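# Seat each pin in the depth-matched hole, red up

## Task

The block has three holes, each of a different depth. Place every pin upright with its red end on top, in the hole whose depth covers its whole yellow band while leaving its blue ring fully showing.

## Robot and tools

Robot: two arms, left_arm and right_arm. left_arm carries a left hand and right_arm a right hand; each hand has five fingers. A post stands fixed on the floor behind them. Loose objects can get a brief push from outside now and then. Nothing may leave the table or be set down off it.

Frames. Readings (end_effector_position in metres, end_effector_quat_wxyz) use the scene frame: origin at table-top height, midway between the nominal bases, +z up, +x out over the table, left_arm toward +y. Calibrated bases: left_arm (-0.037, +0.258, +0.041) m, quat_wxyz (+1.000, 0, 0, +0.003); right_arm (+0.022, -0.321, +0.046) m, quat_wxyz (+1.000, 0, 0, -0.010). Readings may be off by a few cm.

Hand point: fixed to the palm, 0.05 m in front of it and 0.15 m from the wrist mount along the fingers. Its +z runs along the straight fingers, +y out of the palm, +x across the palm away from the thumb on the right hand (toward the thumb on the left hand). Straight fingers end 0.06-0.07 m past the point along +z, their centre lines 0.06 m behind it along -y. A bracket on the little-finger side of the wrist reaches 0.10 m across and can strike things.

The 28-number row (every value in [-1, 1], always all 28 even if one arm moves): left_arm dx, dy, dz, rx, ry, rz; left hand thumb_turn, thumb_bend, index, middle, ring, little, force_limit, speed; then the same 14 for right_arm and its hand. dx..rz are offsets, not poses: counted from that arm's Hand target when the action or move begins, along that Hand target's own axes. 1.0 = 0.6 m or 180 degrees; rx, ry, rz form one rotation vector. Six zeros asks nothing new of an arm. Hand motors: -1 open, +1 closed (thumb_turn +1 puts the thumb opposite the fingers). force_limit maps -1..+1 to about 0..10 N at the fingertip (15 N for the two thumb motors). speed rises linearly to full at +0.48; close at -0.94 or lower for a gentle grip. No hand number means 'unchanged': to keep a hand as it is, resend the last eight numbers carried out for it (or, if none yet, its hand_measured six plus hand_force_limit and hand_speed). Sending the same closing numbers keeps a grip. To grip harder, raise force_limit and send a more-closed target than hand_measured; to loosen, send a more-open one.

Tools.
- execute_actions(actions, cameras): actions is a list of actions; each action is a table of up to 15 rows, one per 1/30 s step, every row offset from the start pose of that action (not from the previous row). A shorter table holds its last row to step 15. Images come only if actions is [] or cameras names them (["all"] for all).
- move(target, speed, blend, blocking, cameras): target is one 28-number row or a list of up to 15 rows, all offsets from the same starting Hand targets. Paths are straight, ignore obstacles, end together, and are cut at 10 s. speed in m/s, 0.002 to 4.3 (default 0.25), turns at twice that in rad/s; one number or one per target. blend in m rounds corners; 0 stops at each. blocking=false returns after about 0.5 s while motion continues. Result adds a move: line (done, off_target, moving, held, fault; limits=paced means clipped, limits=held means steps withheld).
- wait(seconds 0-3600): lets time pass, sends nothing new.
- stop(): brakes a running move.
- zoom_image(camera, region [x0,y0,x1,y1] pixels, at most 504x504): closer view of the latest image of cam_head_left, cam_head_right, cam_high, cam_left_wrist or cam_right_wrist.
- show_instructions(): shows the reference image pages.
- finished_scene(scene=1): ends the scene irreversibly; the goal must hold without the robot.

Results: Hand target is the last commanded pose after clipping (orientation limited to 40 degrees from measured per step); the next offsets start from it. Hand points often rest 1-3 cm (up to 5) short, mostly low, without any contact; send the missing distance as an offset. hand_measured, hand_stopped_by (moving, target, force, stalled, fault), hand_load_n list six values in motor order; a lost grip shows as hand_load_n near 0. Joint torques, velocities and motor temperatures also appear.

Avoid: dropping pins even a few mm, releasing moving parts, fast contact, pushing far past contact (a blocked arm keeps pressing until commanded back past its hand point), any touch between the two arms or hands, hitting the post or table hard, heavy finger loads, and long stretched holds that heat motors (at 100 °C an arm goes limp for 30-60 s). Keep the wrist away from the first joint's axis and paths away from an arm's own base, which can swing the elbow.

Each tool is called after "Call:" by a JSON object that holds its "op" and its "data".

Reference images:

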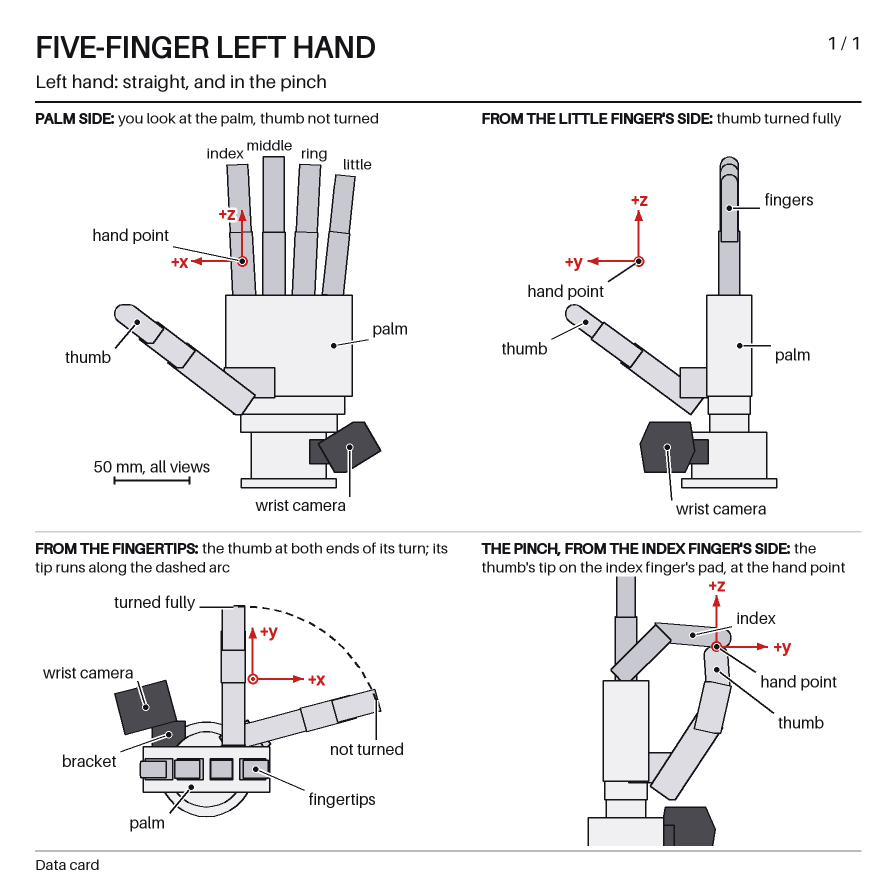

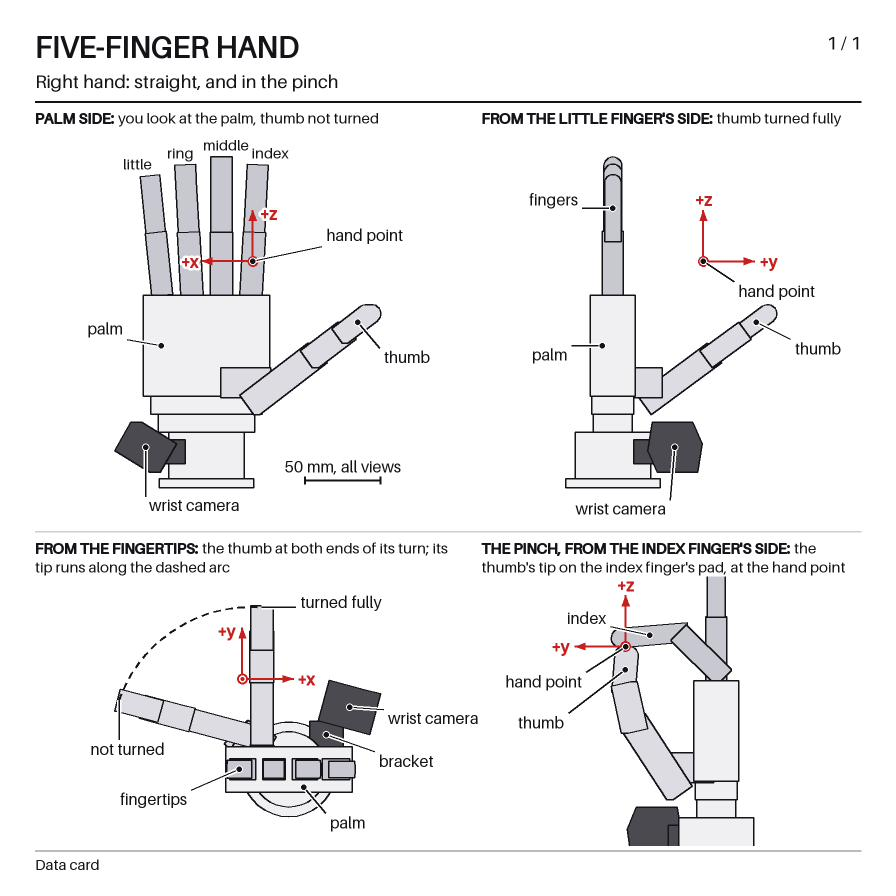

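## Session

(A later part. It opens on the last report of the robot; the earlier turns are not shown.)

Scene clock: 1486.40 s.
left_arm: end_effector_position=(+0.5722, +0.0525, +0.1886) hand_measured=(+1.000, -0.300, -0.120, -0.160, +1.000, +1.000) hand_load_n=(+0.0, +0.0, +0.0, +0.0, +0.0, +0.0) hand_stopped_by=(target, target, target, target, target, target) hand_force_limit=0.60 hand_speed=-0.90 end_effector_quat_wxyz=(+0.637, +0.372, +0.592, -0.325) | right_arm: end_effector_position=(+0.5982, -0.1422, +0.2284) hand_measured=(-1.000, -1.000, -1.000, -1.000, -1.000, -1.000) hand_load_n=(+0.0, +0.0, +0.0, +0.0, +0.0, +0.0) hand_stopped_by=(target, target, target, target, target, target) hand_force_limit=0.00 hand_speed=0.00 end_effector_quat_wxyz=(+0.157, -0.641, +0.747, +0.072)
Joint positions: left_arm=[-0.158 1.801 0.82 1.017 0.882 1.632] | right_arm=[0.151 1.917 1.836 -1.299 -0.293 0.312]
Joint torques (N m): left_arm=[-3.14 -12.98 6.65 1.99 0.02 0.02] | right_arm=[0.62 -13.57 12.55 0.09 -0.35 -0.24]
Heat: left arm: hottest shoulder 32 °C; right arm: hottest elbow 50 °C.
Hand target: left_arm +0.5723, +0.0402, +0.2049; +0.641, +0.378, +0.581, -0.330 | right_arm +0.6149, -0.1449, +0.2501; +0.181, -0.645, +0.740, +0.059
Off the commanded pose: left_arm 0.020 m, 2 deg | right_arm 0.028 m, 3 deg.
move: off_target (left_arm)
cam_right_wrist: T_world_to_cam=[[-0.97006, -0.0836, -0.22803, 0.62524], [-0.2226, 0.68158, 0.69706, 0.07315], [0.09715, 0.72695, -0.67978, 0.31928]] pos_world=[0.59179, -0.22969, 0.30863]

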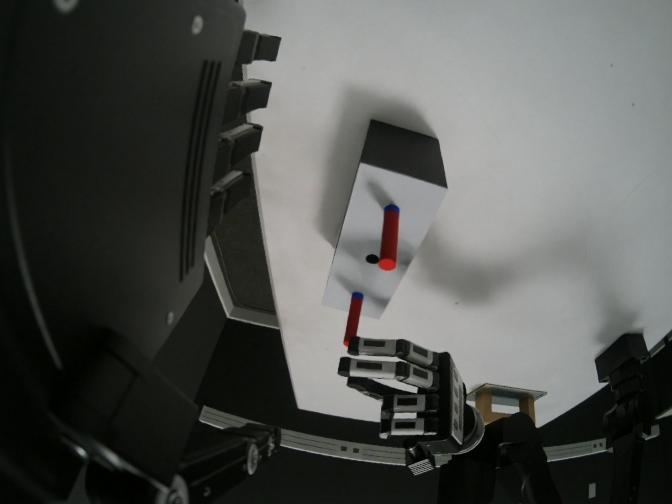

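Call:
{"op": "move", "data": {"target": [-0.0823,0.0127,0.0057,0,0,0,1,-0.30,-0.12,-0.16,1,1,0.6,-0.9,0,0,0,0,0,0,-1,-1,-1,-1,-1,-1,0,0.0], "speed": 0.04, "cameras": ["cam_right_wrist","cam_high"]}}

Scene clock: 1488.97 s.
left_arm: end_effector_position=(+0.5689, +0.0541, +0.2264) hand_measured=(+1.000, -0.300, -0.120, -0.160, +1.000, +1.000) hand_load_n=(+0.0, +0.0, +0.0, +0.0, +0.0, +0.0) hand_stopped_by=(target, target, target, target, target, target) hand_force_limit=0.60 hand_speed=-0.90 end_effector_quat_wxyz=(+0.631, +0.368, +0.600, -0.326) | right_arm: end_effector_position=(+0.5982, -0.1422, +0.2284) hand_measured=(-1.000, -1.000, -1.000, -1.000, -1.000, -1.000) hand_load_n=(+0.0, +0.0, +0.0, +0.0, +0.0, +0.0) hand_stopped_by=(target, target, target, target, target, target) hand_force_limit=0.00 hand_speed=0.00 end_effector_quat_wxyz=(+0.157, -0.641, +0.747, +0.072)
Joint positions: left_arm=[-0.158 1.687 0.829 0.872 0.876 1.632] | right_arm=[0.151 1.917 1.836 -1.299 -0.293 0.312]
Joint torques (N m): left_arm=[-3.02 -12.22 9.68 1.95 0.01 -0.03] | right_arm=[0.79 -13.8 12.52 0.05 -0.35 -0.24]
Heat: left arm: hottest shoulder 32 °C; right arm: hottest elbow 50 °C.
Hand target: left_arm +0.5753, +0.0402, +0.2549; +0.641, +0.378, +0.581, -0.330 | right_arm +0.6149, -0.1449, +0.2501; +0.181, -0.645, +0.740, +0.059
Off the commanded pose: left_arm 0.032 m, 3 deg | right_arm 0.028 m, 3 deg.
move: off_target (left_arm)
cam_right_wrist: T_world_to_cam=[[-0.97006, -0.0836, -0.22803, 0.62524], [-0.2226, 0.68158, 0.69706, 0.07315], [0.09715, 0.72695, -0.67978, 0.31928]] pos_world=[0.59179, -0.22969, 0.30863]
Images, in order (width x height): cam_high 896x504, cam_right_wrist 672x504.

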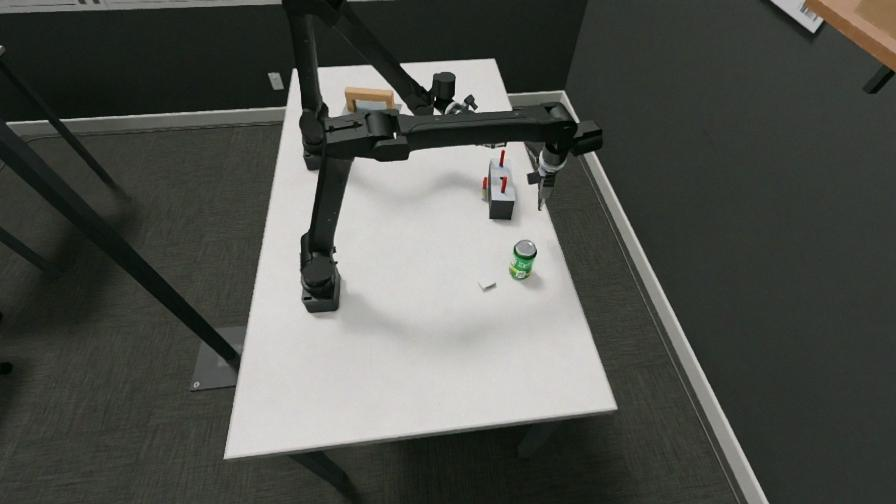

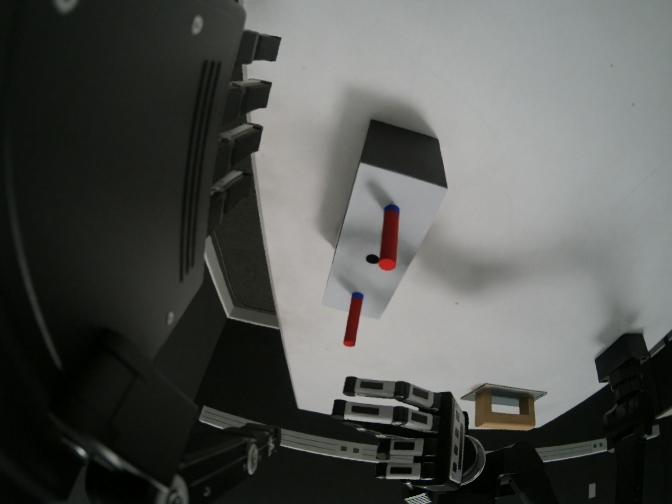

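Call:
{"op": "zoom_image", "data": {"camera": "cam_right_wrist", "region": [300, 180, 450, 360]}}

Call:
{"op": "zoom_image", "data": {"camera": "cam_high", "region": [460, 130, 560, 230]}}

Scaled by 2.800 from the camera's image (finer frame: 960x720).

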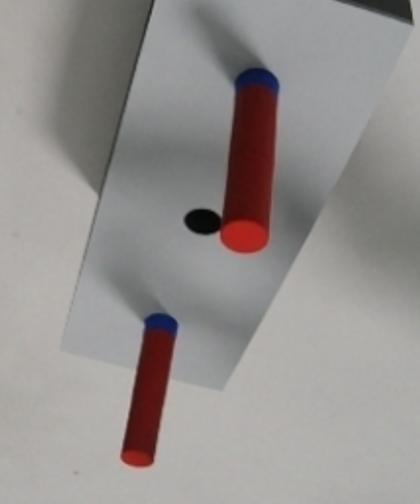

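Scaled by 5.040 from the camera's image (finer frame: 1280x720).

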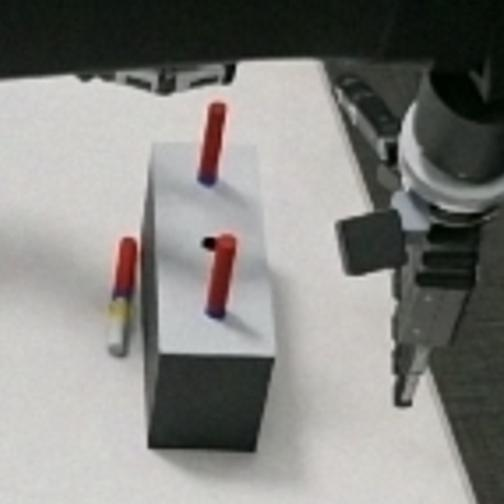

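Call:
{"op": "move", "data": {"target": [-0.0188,-0.1333,-0.1342,0,0,0,1,-0.30,-0.12,-0.16,1,1,0.6,-0.9,0,0,0,0,0,0,-1,-1,-1,-1,-1,-1,0,0.0], "speed": 0.12, "cameras": ["all"]}}

Scene clock: 1496.70 s.
left_arm: end_effector_position=(+0.4625, +0.0607, +0.2422) hand_measured=(+1.000, -0.300, -0.120, -0.160, +1.000, +1.000) hand_load_n=(+0.5, +0.0, +0.0, +0.0, +0.0, +0.0) hand_stopped_by=(target, target, target, target, target, target) hand_force_limit=0.60 hand_speed=-0.90 end_effector_quat_wxyz=(+0.627, +0.382, +0.588, -0.338) | right_arm: end_effector_position=(+0.5982, -0.1422, +0.2284) hand_measured=(-1.000, -1.000, -1.000, -1.000, -1.000, -1.000) hand_load_n=(+0.0, +0.0, +0.0, +0.0, +0.0, +0.0) hand_stopped_by=(target, target, target, target, target, target) hand_force_limit=0.00 hand_speed=0.00 end_effector_quat_wxyz=(+0.157, -0.641, +0.747, +0.072)
Joint positions: left_arm=[-0.164 1.43 0.558 0.898 0.913 1.632] | right_arm=[0.151 1.917 1.836 -1.299 -0.293 0.312]
Joint torques (N m): left_arm=[-0.97 -7.77 6.2 3.11 -0.01 -0.02] | right_arm=[0.56 -13.68 12.56 0.09 -0.35 -0.24]
Heat: left arm: hottest shoulder 32 °C; right arm: hottest elbow 50 °C.
Hand target: left_arm +0.4652, +0.0701, +0.2548; +0.641, +0.378, +0.581, -0.330 | right_arm +0.6149, -0.1449, +0.2501; +0.181, -0.645, +0.740, +0.059
Off the commanded pose: left_arm 0.016 m, 2 deg | right_arm 0.028 m, 3 deg.
move: off_target (left_arm)
cam_left_wrist: T_world_to_cam=[[-0.79391, -0.46456, -0.39229, 0.4961], [0.04969, 0.59345, -0.80334, 0.13306], [0.606, -0.65727, -0.44807, -0.01454]] pos_world=[0.39606, 0.14195, 0.29499]
cam_right_wrist: T_world_to_cam=[[-0.97006, -0.0836, -0.22803, 0.62524], [-0.2226, 0.68158, 0.69706, 0.07315], [0.09715, 0.72695, -0.67978, 0.31928]] pos_world=[0.59179, -0.22969, 0.30863]

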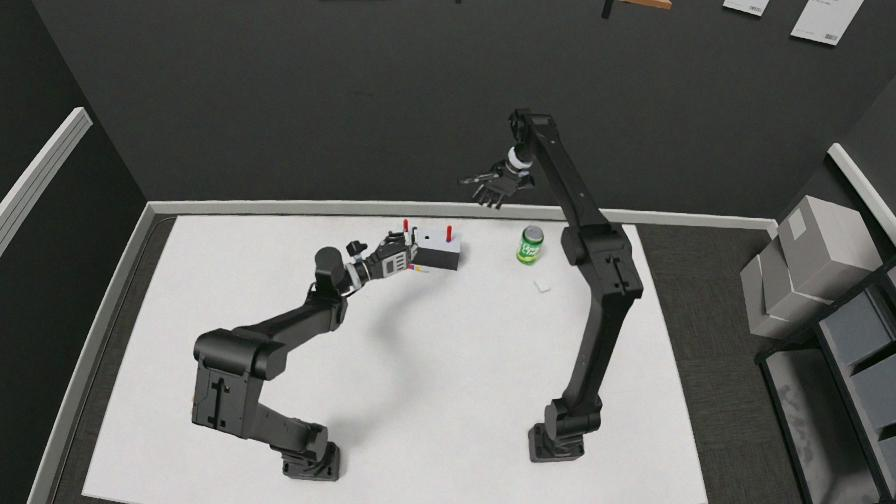

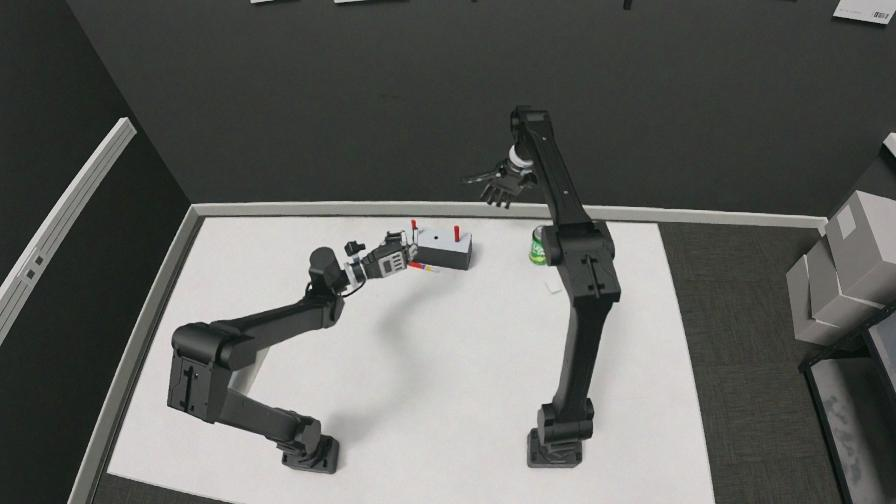

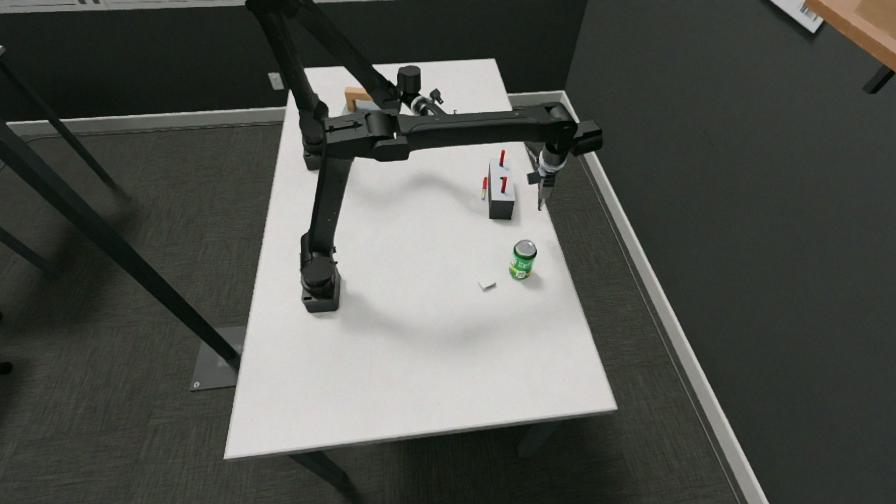

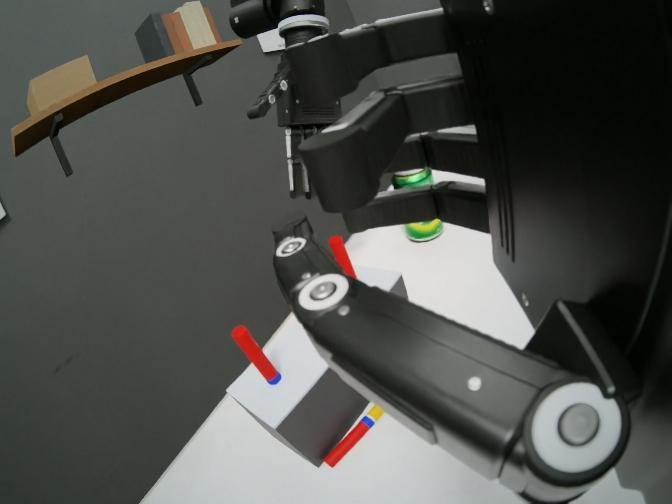

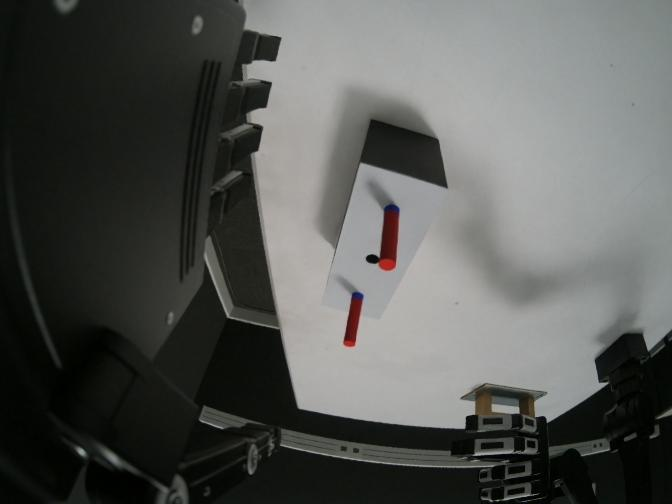

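Call:
{"op": "move", "data": {"target": [-0.0062,-0.0679,0.0186,-0.152,-0.0379,-0.2252,1,-0.30,-0.12,-0.16,1,1,0.6,-0.9,0,0,0,0,0,0,-1,-1,-1,-1,-1,-1,0,0.0], "speed": 0.3}}

Scene clock: 1500.23 s.
left_arm: end_effector_position=(+0.4325, +0.0470, +0.2363) hand_measured=(+1.000, -0.300, -0.120, -0.160, +1.000, +1.000) hand_load_n=(+0.5, +0.0, +0.0, +0.0, +0.0, +0.0) hand_stopped_by=(target, target, target, target, target, target) hand_force_limit=0.60 hand_speed=-0.90 end_effector_quat_wxyz=(+0.584, -0.023, +0.708, -0.397) | right_arm: end_effector_position=(+0.5982, -0.1422, +0.2284) hand_measured=(-1.000, -1.000, -1.000, -1.000, -1.000, -1.000) hand_load_n=(+0.0, +0.0, +0.0, +0.0, +0.0, +0.0) hand_stopped_by=(target, target, target, target, target, target) hand_force_limit=0.00 hand_speed=0.00 end_effector_quat_wxyz=(+0.157, -0.641, +0.747, +0.072)
Joint positions: left_arm=[-0.435 1.226 0.502 0.72 0.135 0.942] | right_arm=[0.151 1.917 1.836 -1.299 -0.293 0.312]
Joint torques (N m): left_arm=[-3.02 -6.59 9.22 2.07 -0.17 -0.01] | right_arm=[0.79 -13.86 12.53 0.06 -0.34 -0.22]
Heat: left arm: hottest shoulder 32 °C; right arm: hottest elbow 50 °C.
Hand target: left_arm +0.4352, +0.0401, +0.2549; +0.590, -0.023, +0.697, -0.407 | right_arm +0.6149, -0.1449, +0.2501; +0.181, -0.645, +0.740, +0.059
Off the commanded pose: left_arm 0.020 m, 2 deg | right_arm 0.028 m, 3 deg.
move: off_target (left_arm)

Call:
{"op": "move", "data": {"target": [0.0522,0.0149,0.0307,-0.152,-0.0379,-0.2252,1,-0.30,-0.12,-0.16,1,1,0.6,-0.9,0,0,0,0,0,0,-1,-1,-1,-1,-1,-1,0,0.0], "speed": 0.3, "cameras": ["cam_left_wrist","cam_head_left","cam_head_right"]}}

Scene clock: 1503.73 s.
left_arm: end_effector_position=(+0.4341, +0.0377, +0.2033) hand_measured=(+1.000, -0.300, -0.120, -0.160, +1.000, +1.000) hand_load_n=(+0.0, +0.5, +0.0, +0.0, +0.0, +0.0) hand_stopped_by=(target, target, target, target, target, target) hand_force_limit=0.60 hand_speed=-0.90 end_effector_quat_wxyz=(+0.430, -0.424, +0.694, -0.393) | right_arm: end_effector_position=(+0.5982, -0.1422, +0.2284) hand_measured=(-1.000, -1.000, -1.000, -1.000, -1.000, -1.000) hand_load_n=(+0.0, +0.0, +0.0, +0.0, +0.0, +0.0) hand_stopped_by=(target, target, target, target, target, target) hand_force_limit=0.00 hand_speed=0.00 end_effector_quat_wxyz=(+0.157, -0.641, +0.747, +0.072)
Joint positions: left_arm=[-0.517 1.241 0.697 0.2 -0.3 0.177] | right_arm=[0.151 1.917 1.836 -1.299 -0.293 0.312]
Joint torques (N m): left_arm=[-2.96 -5.71 12.37 2.06 -0.27 -0.08] | right_arm=[0.85 -13.8 12.56 0.1 -0.35 -0.24]
Heat: left arm: hottest shoulder 32 °C; right arm: hottest elbow 51 °C.
Hand target: left_arm +0.4453, +0.0201, +0.2249; +0.432, -0.420, +0.685, -0.410 | right_arm +0.6149, -0.1449, +0.2501; +0.181, -0.645, +0.740, +0.059
Off the commanded pose: left_arm 0.030 m, 2 deg | right_arm 0.028 m, 3 deg.
move: off_target (left_arm)
cam_left_wrist: T_world_to_cam=[[0.17077, -0.6116, 0.77251, -0.20233], [-0.76148, -0.57948, -0.29045, 0.40897], [0.62529, -0.53865, -0.56468, -0.01905]] pos_world=[0.35789, 0.10299, 0.26433]
Images, in order (width x height): cam_head_left 896x504, cam_head_right 896x504, cam_left_wrist 672x504.

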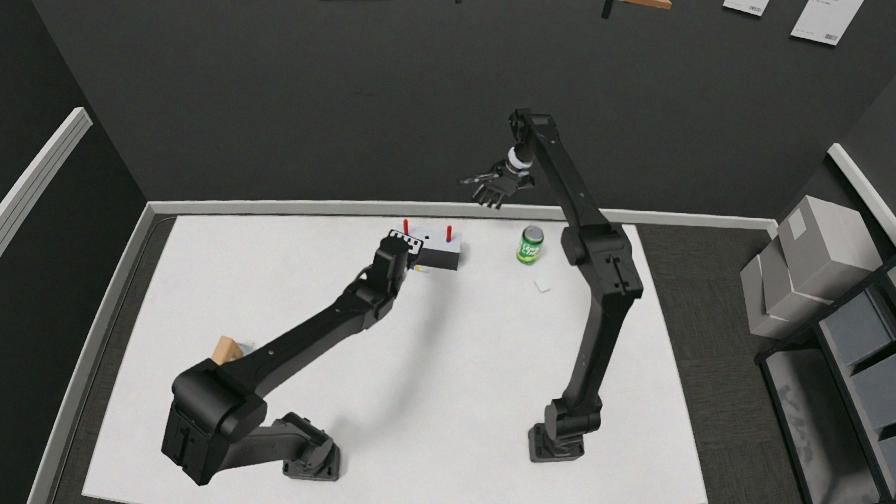

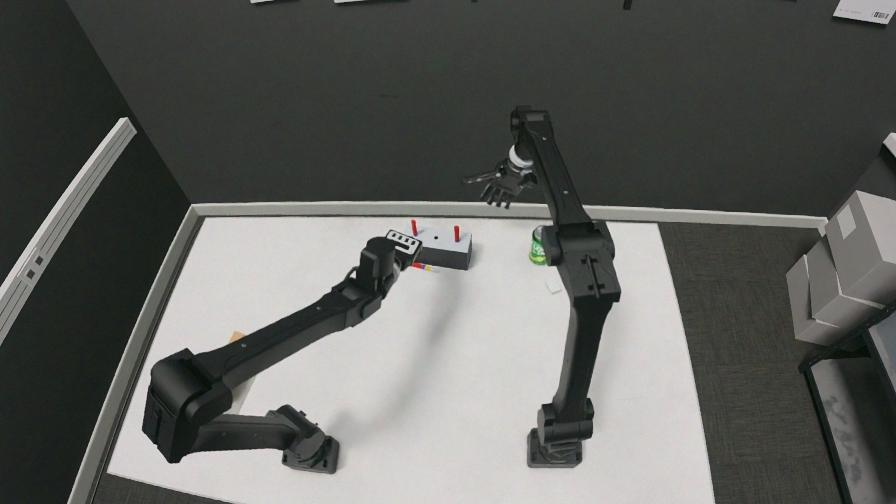

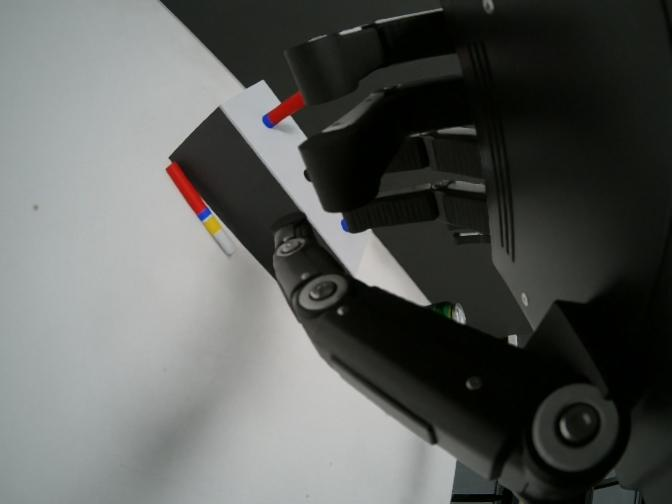

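Call:
{"op": "zoom_image", "data": {"camera": "cam_left_wrist", "region": [140, 120, 300, 280]}}

Scaled by 3.150 from the camera's image (finer frame: 960x720).

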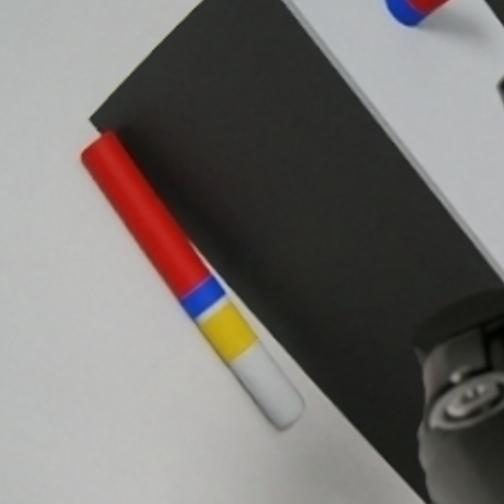

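Call:
{"op": "move", "data": {"target": [0.0192,0.0219,0.0287,-0.3278,0,0,1,-0.30,-1,-1,1,1,0.6,-0.3,0,0,0,0,0,0,-1,-1,-1,-1,-1,-1,0,0.0], "speed": 0.3, "cameras": ["cam_left_wrist"]}}

Scene clock: 1511.30 s.
left_arm: end_effector_position=(+0.4397, +0.0124, +0.1919) hand_measured=(+1.000, -0.300, -1.000, -1.000, +1.000, +1.000) hand_load_n=(+0.0, -0.5, +0.0, +0.0, +0.0, +0.0) hand_stopped_by=(target, target, target, target, target, target) hand_force_limit=0.60 hand_speed=-0.30 end_effector_quat_wxyz=(+0.162, -0.568, +0.807, -0.006) | right_arm: end_effector_position=(+0.5982, -0.1422, +0.2284) hand_measured=(-1.000, -1.000, -1.000, -1.000, -1.000, -1.000) hand_load_n=(+0.0, +0.0, +0.0, +0.0, +0.0, +0.5) hand_stopped_by=(target, target, target, target, target, target) hand_force_limit=0.00 hand_speed=0.00 end_effector_quat_wxyz=(+0.157, -0.641, +0.747, +0.072)
Joint positions: left_arm=[-0.514 1.79 1.639 -1.264 -0.287 -0.141] | right_arm=[0.151 1.917 1.836 -1.299 -0.293 0.312]
Joint torques (N m): left_arm=[-0.91 -12.92 12.25 0.54 -0.23 -0.1] | right_arm=[0.85 -13.63 12.46 0.08 -0.35 -0.23]
Heat: left arm: hottest shoulder 32 °C; right arm: hottest elbow 51 °C.
Hand target: left_arm +0.4553, +0.0101, +0.2049; +0.169, -0.578, +0.798, -0.019 | right_arm +0.6149, -0.1449, +0.2501; +0.181, -0.645, +0.740, +0.059
Off the commanded pose: left_arm 0.020 m, 2 deg | right_arm 0.028 m, 3 deg.
move: off_target (left_arm)
cam_left_wrist: T_world_to_cam=[[0.77803, -0.62266, 0.08342, -0.34459], [-0.62354, -0.74921, 0.22335, 0.23812], [-0.07657, -0.22579, -0.97116, 0.34012]] pos_world=[0.44262, 0.04063, 0.30587]

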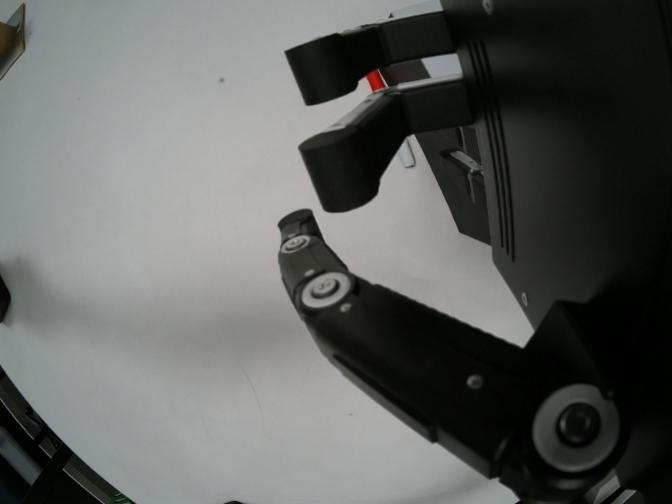

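Call:
{"op": "zoom_image", "data": {"camera": "cam_left_wrist", "region": [340, 0, 520, 260]}}

Scaled by 1.938 from the camera's image (finer frame: 960x720).

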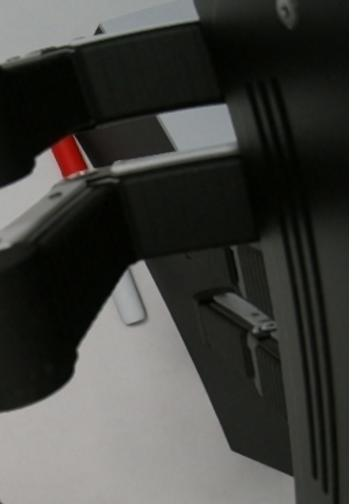

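Call:
{"op": "move", "data": {"target": [-0.0173,-0.0236,0.0810,0,0,0,1,-0.30,-1,1,1,1,0.6,-0.3,0,0,0,0,0,0,-1,-1,-1,-1,-1,-1,0,0.0], "speed": 0.1, "cameras": ["cam_left_wrist","cam_head_left","cam_head_right","cam_high"]}}

Call:
{"op": "zoom_image", "data": {"camera": "cam_left_wrist", "region": [320, 20, 560, 260]}}

Scene clock: 1516.07 s.
left_arm: end_effector_position=(+0.4660, +0.0279, +0.1541) hand_measured=(+1.000, -0.300, -1.000, +0.280, +1.000, +1.000) hand_load_n=(+0.0, +0.0, +0.0, +9.5, +0.0, +0.0) hand_stopped_by=(target, target, target, force, target, target) hand_force_limit=0.60 hand_speed=-0.30 end_effector_quat_wxyz=(+0.157, -0.582, +0.798, +0.001) | right_arm: end_effector_position=(+0.5982, -0.1422, +0.2284) hand_measured=(-1.000, -1.000, -1.000, -1.000, -1.000, -1.000) hand_load_n=(+0.0, +0.0, +0.0, +0.0, +0.0, +0.0) hand_stopped_by=(target, target, target, target, target, target) hand_force_limit=0.00 hand_speed=0.00 end_effector_quat_wxyz=(+0.157, -0.641, +0.747, +0.072)
Joint positions: left_arm=[-0.465 1.861 1.639 -1.201 -0.279 -0.127] | right_arm=[0.151 1.917 1.836 -1.299 -0.293 0.312]
Joint torques (N m): left_arm=[-0.91 -14.1 11.45 1.68 -0.25 0.23] | right_arm=[0.73 -13.68 12.55 0.06 -0.36 -0.24]
Heat: left arm: hottest shoulder 32 °C; right arm: hottest elbow 51 °C.
Hand target: left_arm +0.4853, +0.0230, +0.1648; +0.169, -0.578, +0.798, -0.019 | right_arm +0.6149, -0.1449, +0.2501; +0.181, -0.645, +0.740, +0.059
Off the commanded pose: left_arm 0.023 m, 3 deg | right_arm 0.028 m, 3 deg.
move: off_target (left_arm)
cam_left_wrist: T_world_to_cam=[[0.80023, -0.59522, 0.07308, -0.36189], [-0.59418, -0.7705, 0.23082, 0.26036], [-0.08108, -0.22813, -0.97025, 0.311]] pos_world=[0.46951, 0.05616, 0.2681]
Images, in order (width x height): cam_head_left 896x504, cam_head_right 896x504, cam_high 896x504, cam_left_wrist 672x504.

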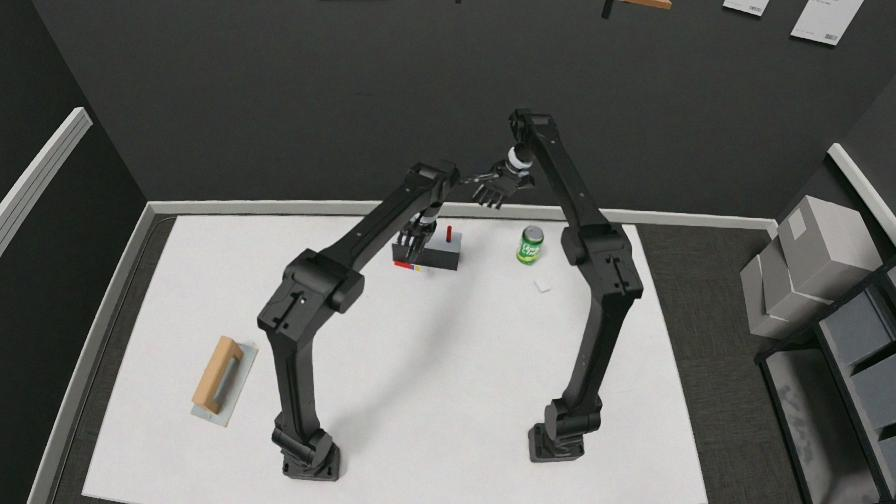

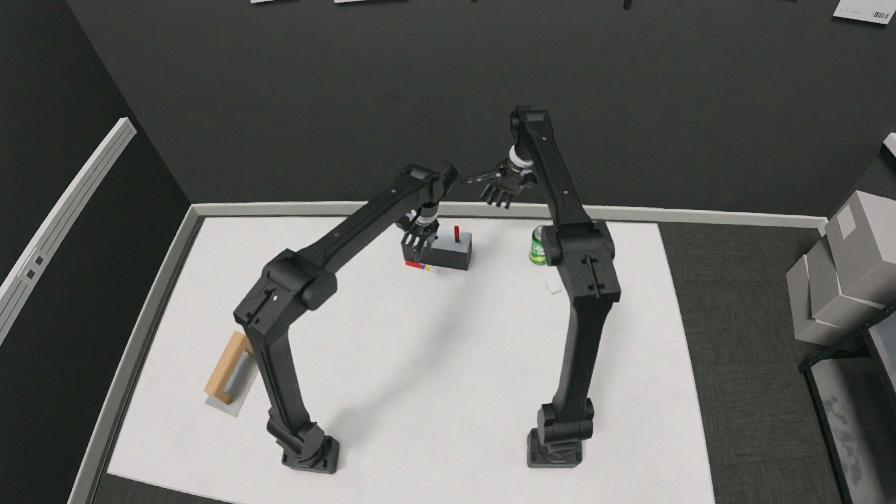

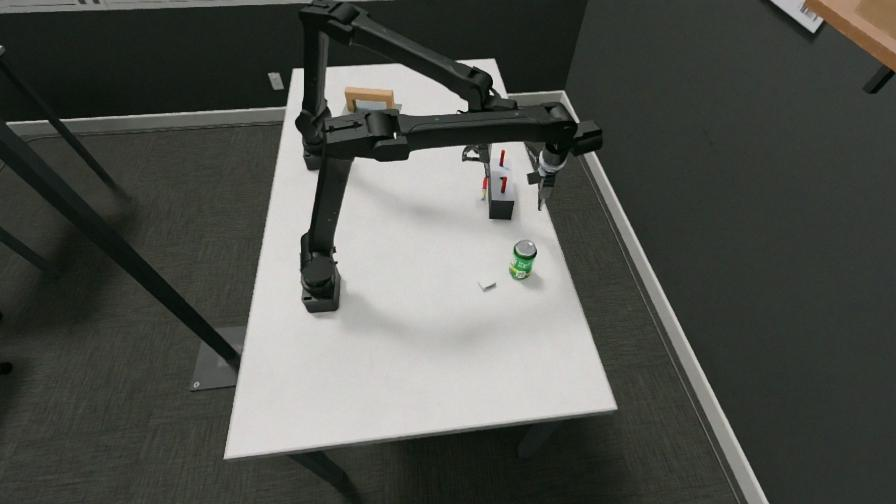

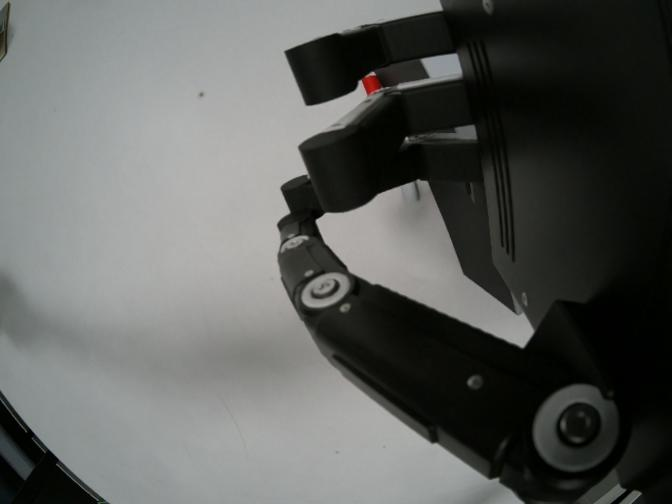

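Scaled by 2.100 from the camera's image (finer frame: 960x720).

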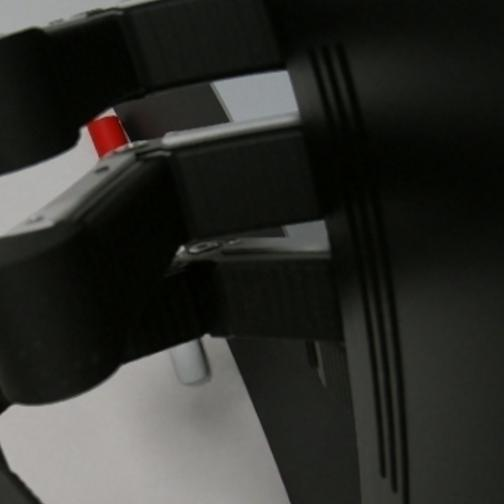

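Call:
{"op": "zoom_image", "data": {"camera": "cam_head_left", "region": [370, 200, 480, 290]}}

Call:
{"op": "zoom_image", "data": {"camera": "cam_head_right", "region": [380, 200, 490, 290]}}

Call:
{"op": "zoom_image", "data": {"camera": "cam_high", "region": [450, 130, 540, 220]}}

Scaled by 4.582 from the camera's image (finer frame: 1280x720).

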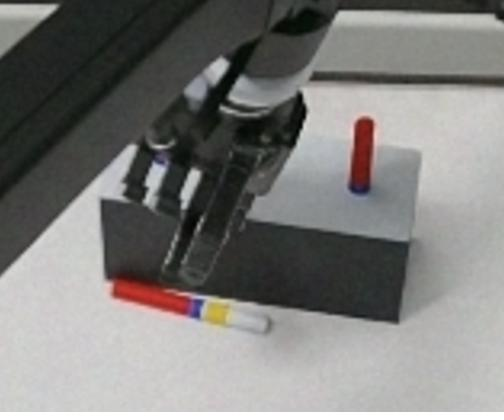

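Scaled by 4.582 from the camera's image (finer frame: 1280x720).

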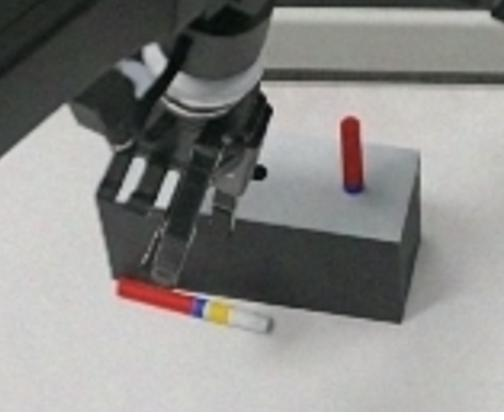

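Scaled by 5.600 from the camera's image (finer frame: 1280x720).

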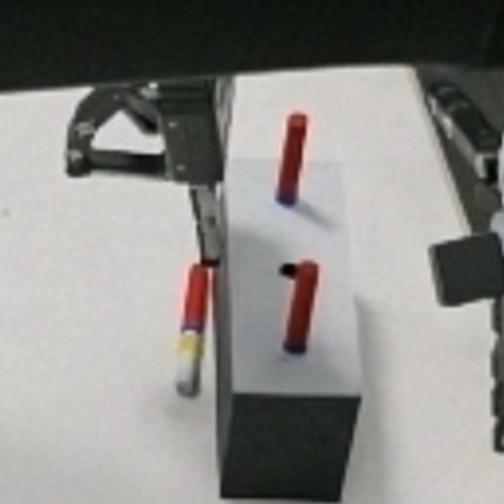

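Call:
{"op": "zoom_image", "data": {"camera": "cam_high", "region": [470, 165, 520, 225]}}

Scaled by 8.400 from the camera's image (finer frame: 1280x720).

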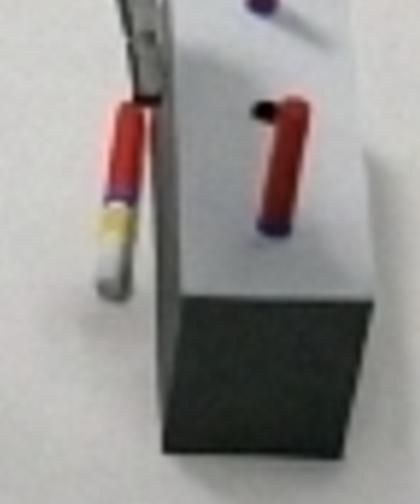

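Call:
{"op": "move", "data": {"target": [0.0439,0.0100,0.0957,0,0,0,1,-0.30,-1,0.10,1,1,0.6,-0.3,0,0,0,0,0,0,-1,-1,-1,-1,-1,-1,0,0.0], "speed": 0.06, "cameras": ["cam_left_wrist","cam_high"]}}

Call:
{"op": "zoom_image", "data": {"camera": "cam_high", "region": [470, 165, 520, 225]}}

Call:
{"op": "zoom_image", "data": {"camera": "cam_left_wrist", "region": [320, 20, 560, 260]}}

Scene clock: 1522.77 s.
left_arm: end_effector_position=(+0.4720, +0.0182, +0.1099) hand_measured=(+1.000, -0.300, -1.000, +0.100, +1.000, +1.000) hand_load_n=(+0.0, +0.0, -5.0, +0.0, +0.0, +0.0) hand_stopped_by=(target, target, target, target, target, target) hand_force_limit=0.60 hand_speed=-0.30 end_effector_quat_wxyz=(+0.156, -0.574, +0.804, +0.000) | right_arm: end_effector_position=(+0.5982, -0.1422, +0.2284) hand_measured=(-1.000, -1.000, -1.000, -1.000, -1.000, -1.000) hand_load_n=(+0.0, +0.0, +0.0, -0.5, +0.0, +0.0) hand_stopped_by=(target, target, target, target, target, target) hand_force_limit=0.00 hand_speed=0.00 end_effector_quat_wxyz=(+0.157, -0.641, +0.747, +0.072)
Joint positions: left_arm=[-0.475 1.917 1.604 -1.109 -0.276 -0.116] | right_arm=[0.151 1.917 1.836 -1.299 -0.293 0.312]
Joint torques (N m): left_arm=[-2.55 -13.74 8.73 3.17 -0.45 0.01] | right_arm=[0.73 -13.74 12.48 0.14 -0.35 -0.24]
Heat: left arm: hottest shoulder 32 °C; right arm: hottest elbow 51 °C.
Hand target: left_arm +0.4893, +0.0100, +0.1029; +0.169, -0.578, +0.798, -0.019 | right_arm +0.6149, -0.1449, +0.2501; +0.181, -0.645, +0.740, +0.059
Off the commanded pose: left_arm 0.020 m, 3 deg | right_arm 0.028 m, 3 deg.
move: off_target (left_arm)
cam_left_wrist: T_world_to_cam=[[0.78753, -0.61223, 0.07045, -0.36256], [-0.60978, -0.75759, 0.23284, 0.27353], [-0.08918, -0.22633, -0.96996, 0.27017]] pos_world=[0.47642, 0.0464, 0.22391]
Images, in order (width x height): cam_high 896x504, cam_left_wrist 672x504.

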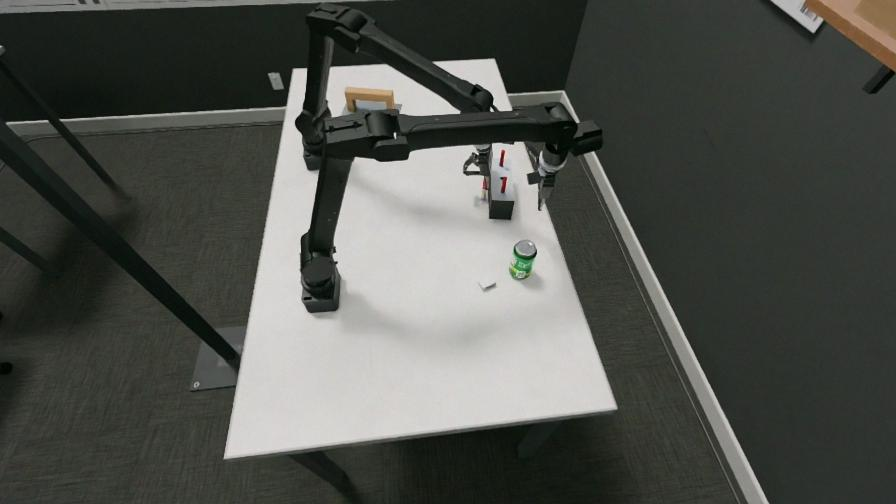

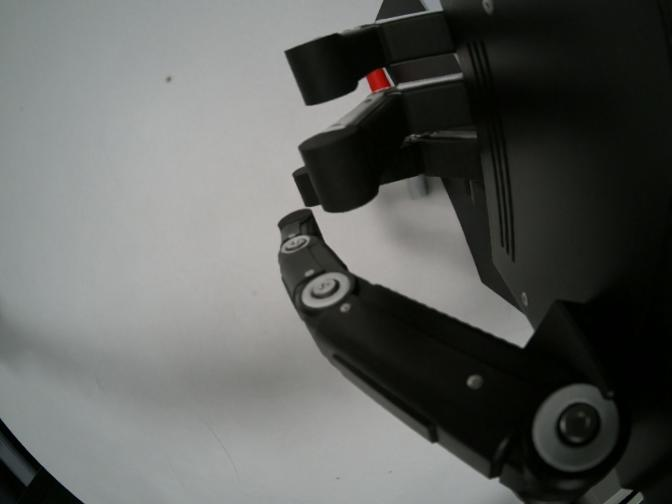

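Scaled by 8.400 from the camera's image (finer frame: 1280x720).

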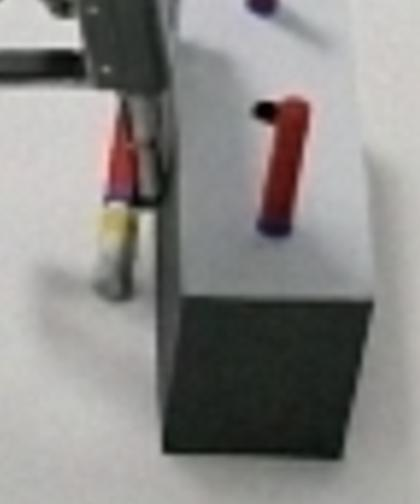

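Scaled by 2.100 from the camera's image (finer frame: 960x720).

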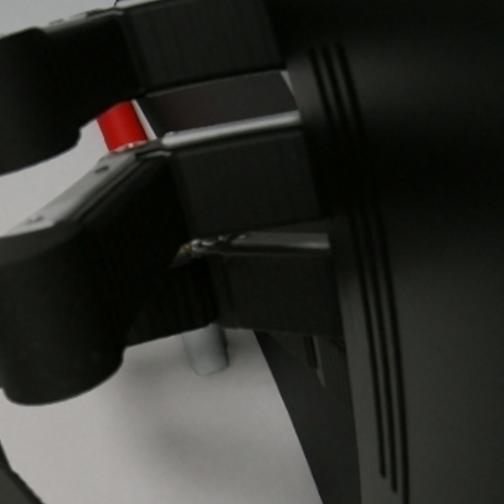

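Call:
{"op": "move", "data": {"target": [0.0086,0.0229,0.0630,0,0,0,1,-0.30,-1,0.10,1,1,0.6,-0.3,0,0,0,0,0,0,-1,-1,-1,-1,-1,-1,0,0.0], "speed": 0.04, "cameras": ["cam_left_wrist","cam_high"]}}

Call:
{"op": "zoom_image", "data": {"camera": "cam_high", "region": [470, 165, 520, 225]}}

Call:
{"op": "zoom_image", "data": {"camera": "cam_left_wrist", "region": [320, 20, 560, 260]}}

Scene clock: 1525.80 s.
left_arm: end_effector_position=(+0.4717, +0.0183, +0.0731) hand_measured=(+1.000, -0.300, -1.000, +0.100, +1.000, +1.000) hand_load_n=(+0.0, +0.0, -4.0, +0.0, +0.0, +0.0) hand_stopped_by=(target, target, target, target, target, target) hand_force_limit=0.60 hand_speed=-0.30 end_effector_quat_wxyz=(+0.159, -0.574, +0.803, -0.007) | right_arm: end_effector_position=(+0.5982, -0.1422, +0.2284) hand_measured=(-1.000, -1.000, -1.000, -1.000, -1.000, -1.000) hand_load_n=(+0.0, +0.0, +0.0, -0.5, +0.0, +0.0) hand_stopped_by=(target, target, target, target, target, target) hand_force_limit=0.00 hand_speed=0.00 end_effector_quat_wxyz=(+0.157, -0.641, +0.747, +0.072)
Joint positions: left_arm=[-0.475 1.939 1.535 -1.001 -0.276 -0.116] | right_arm=[0.151 1.917 1.836 -1.299 -0.293 0.312]
Joint torques (N m): left_arm=[-2.14 -13.45 8.08 2.96 -0.42 0.1] | right_arm=[0.62 -13.86 12.52 0.12 -0.36 -0.23]
Heat: left arm: hottest shoulder 32 °C; right arm: hottest elbow 51 °C.
Hand target: left_arm +0.4863, +0.0159, +0.0629; +0.169, -0.578, +0.798, -0.019 | right_arm +0.6149, -0.1449, +0.2501; +0.181, -0.645, +0.740, +0.059
Off the commanded pose: left_arm 0.018 m, 2 deg | right_arm 0.028 m, 3 deg.
move: off_target (left_arm)
cam_left_wrist: T_world_to_cam=[[0.78635, -0.61163, 0.08697, -0.36032], [-0.61326, -0.75584, 0.2294, 0.2839], [-0.07457, -0.23372, -0.96944, 0.22762]] pos_world=[0.47442, 0.0474, 0.18687]
Images, in order (width x height): cam_high 896x504, cam_left_wrist 672x504.

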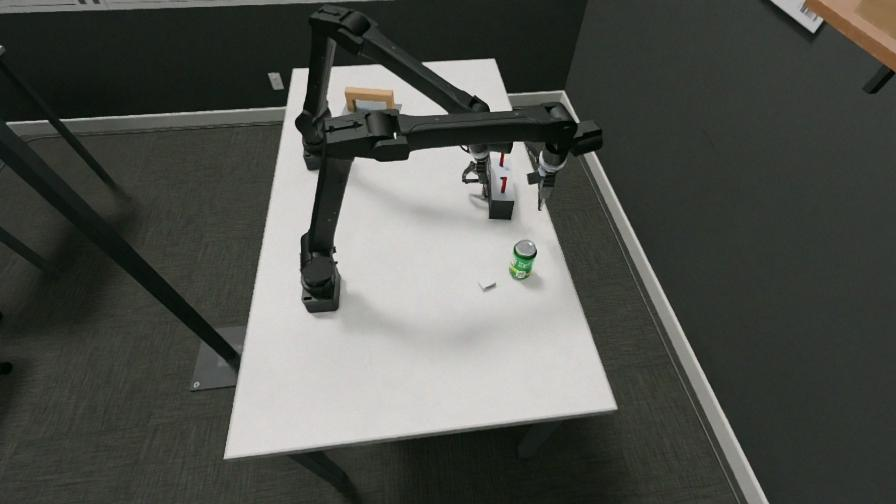

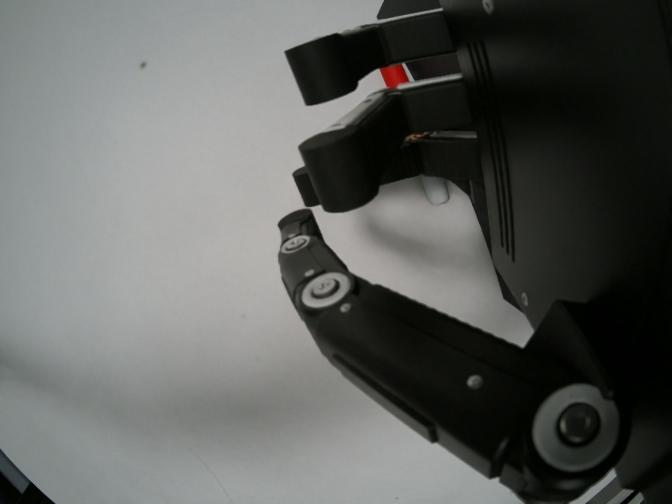

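Scaled by 8.400 from the camera's image (finer frame: 1280x720).

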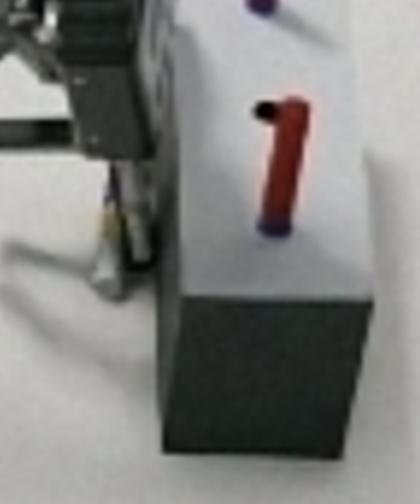

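Scaled by 2.100 from the camera's image (finer frame: 960x720).

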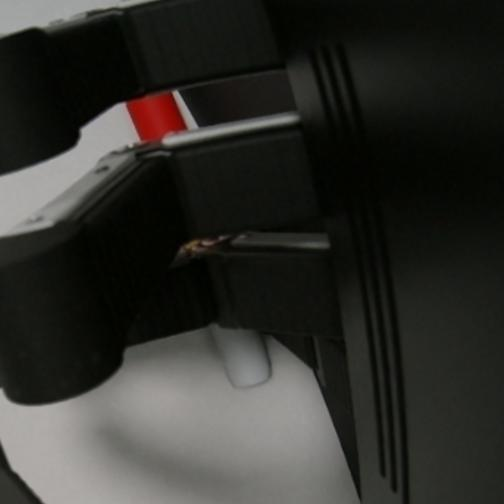

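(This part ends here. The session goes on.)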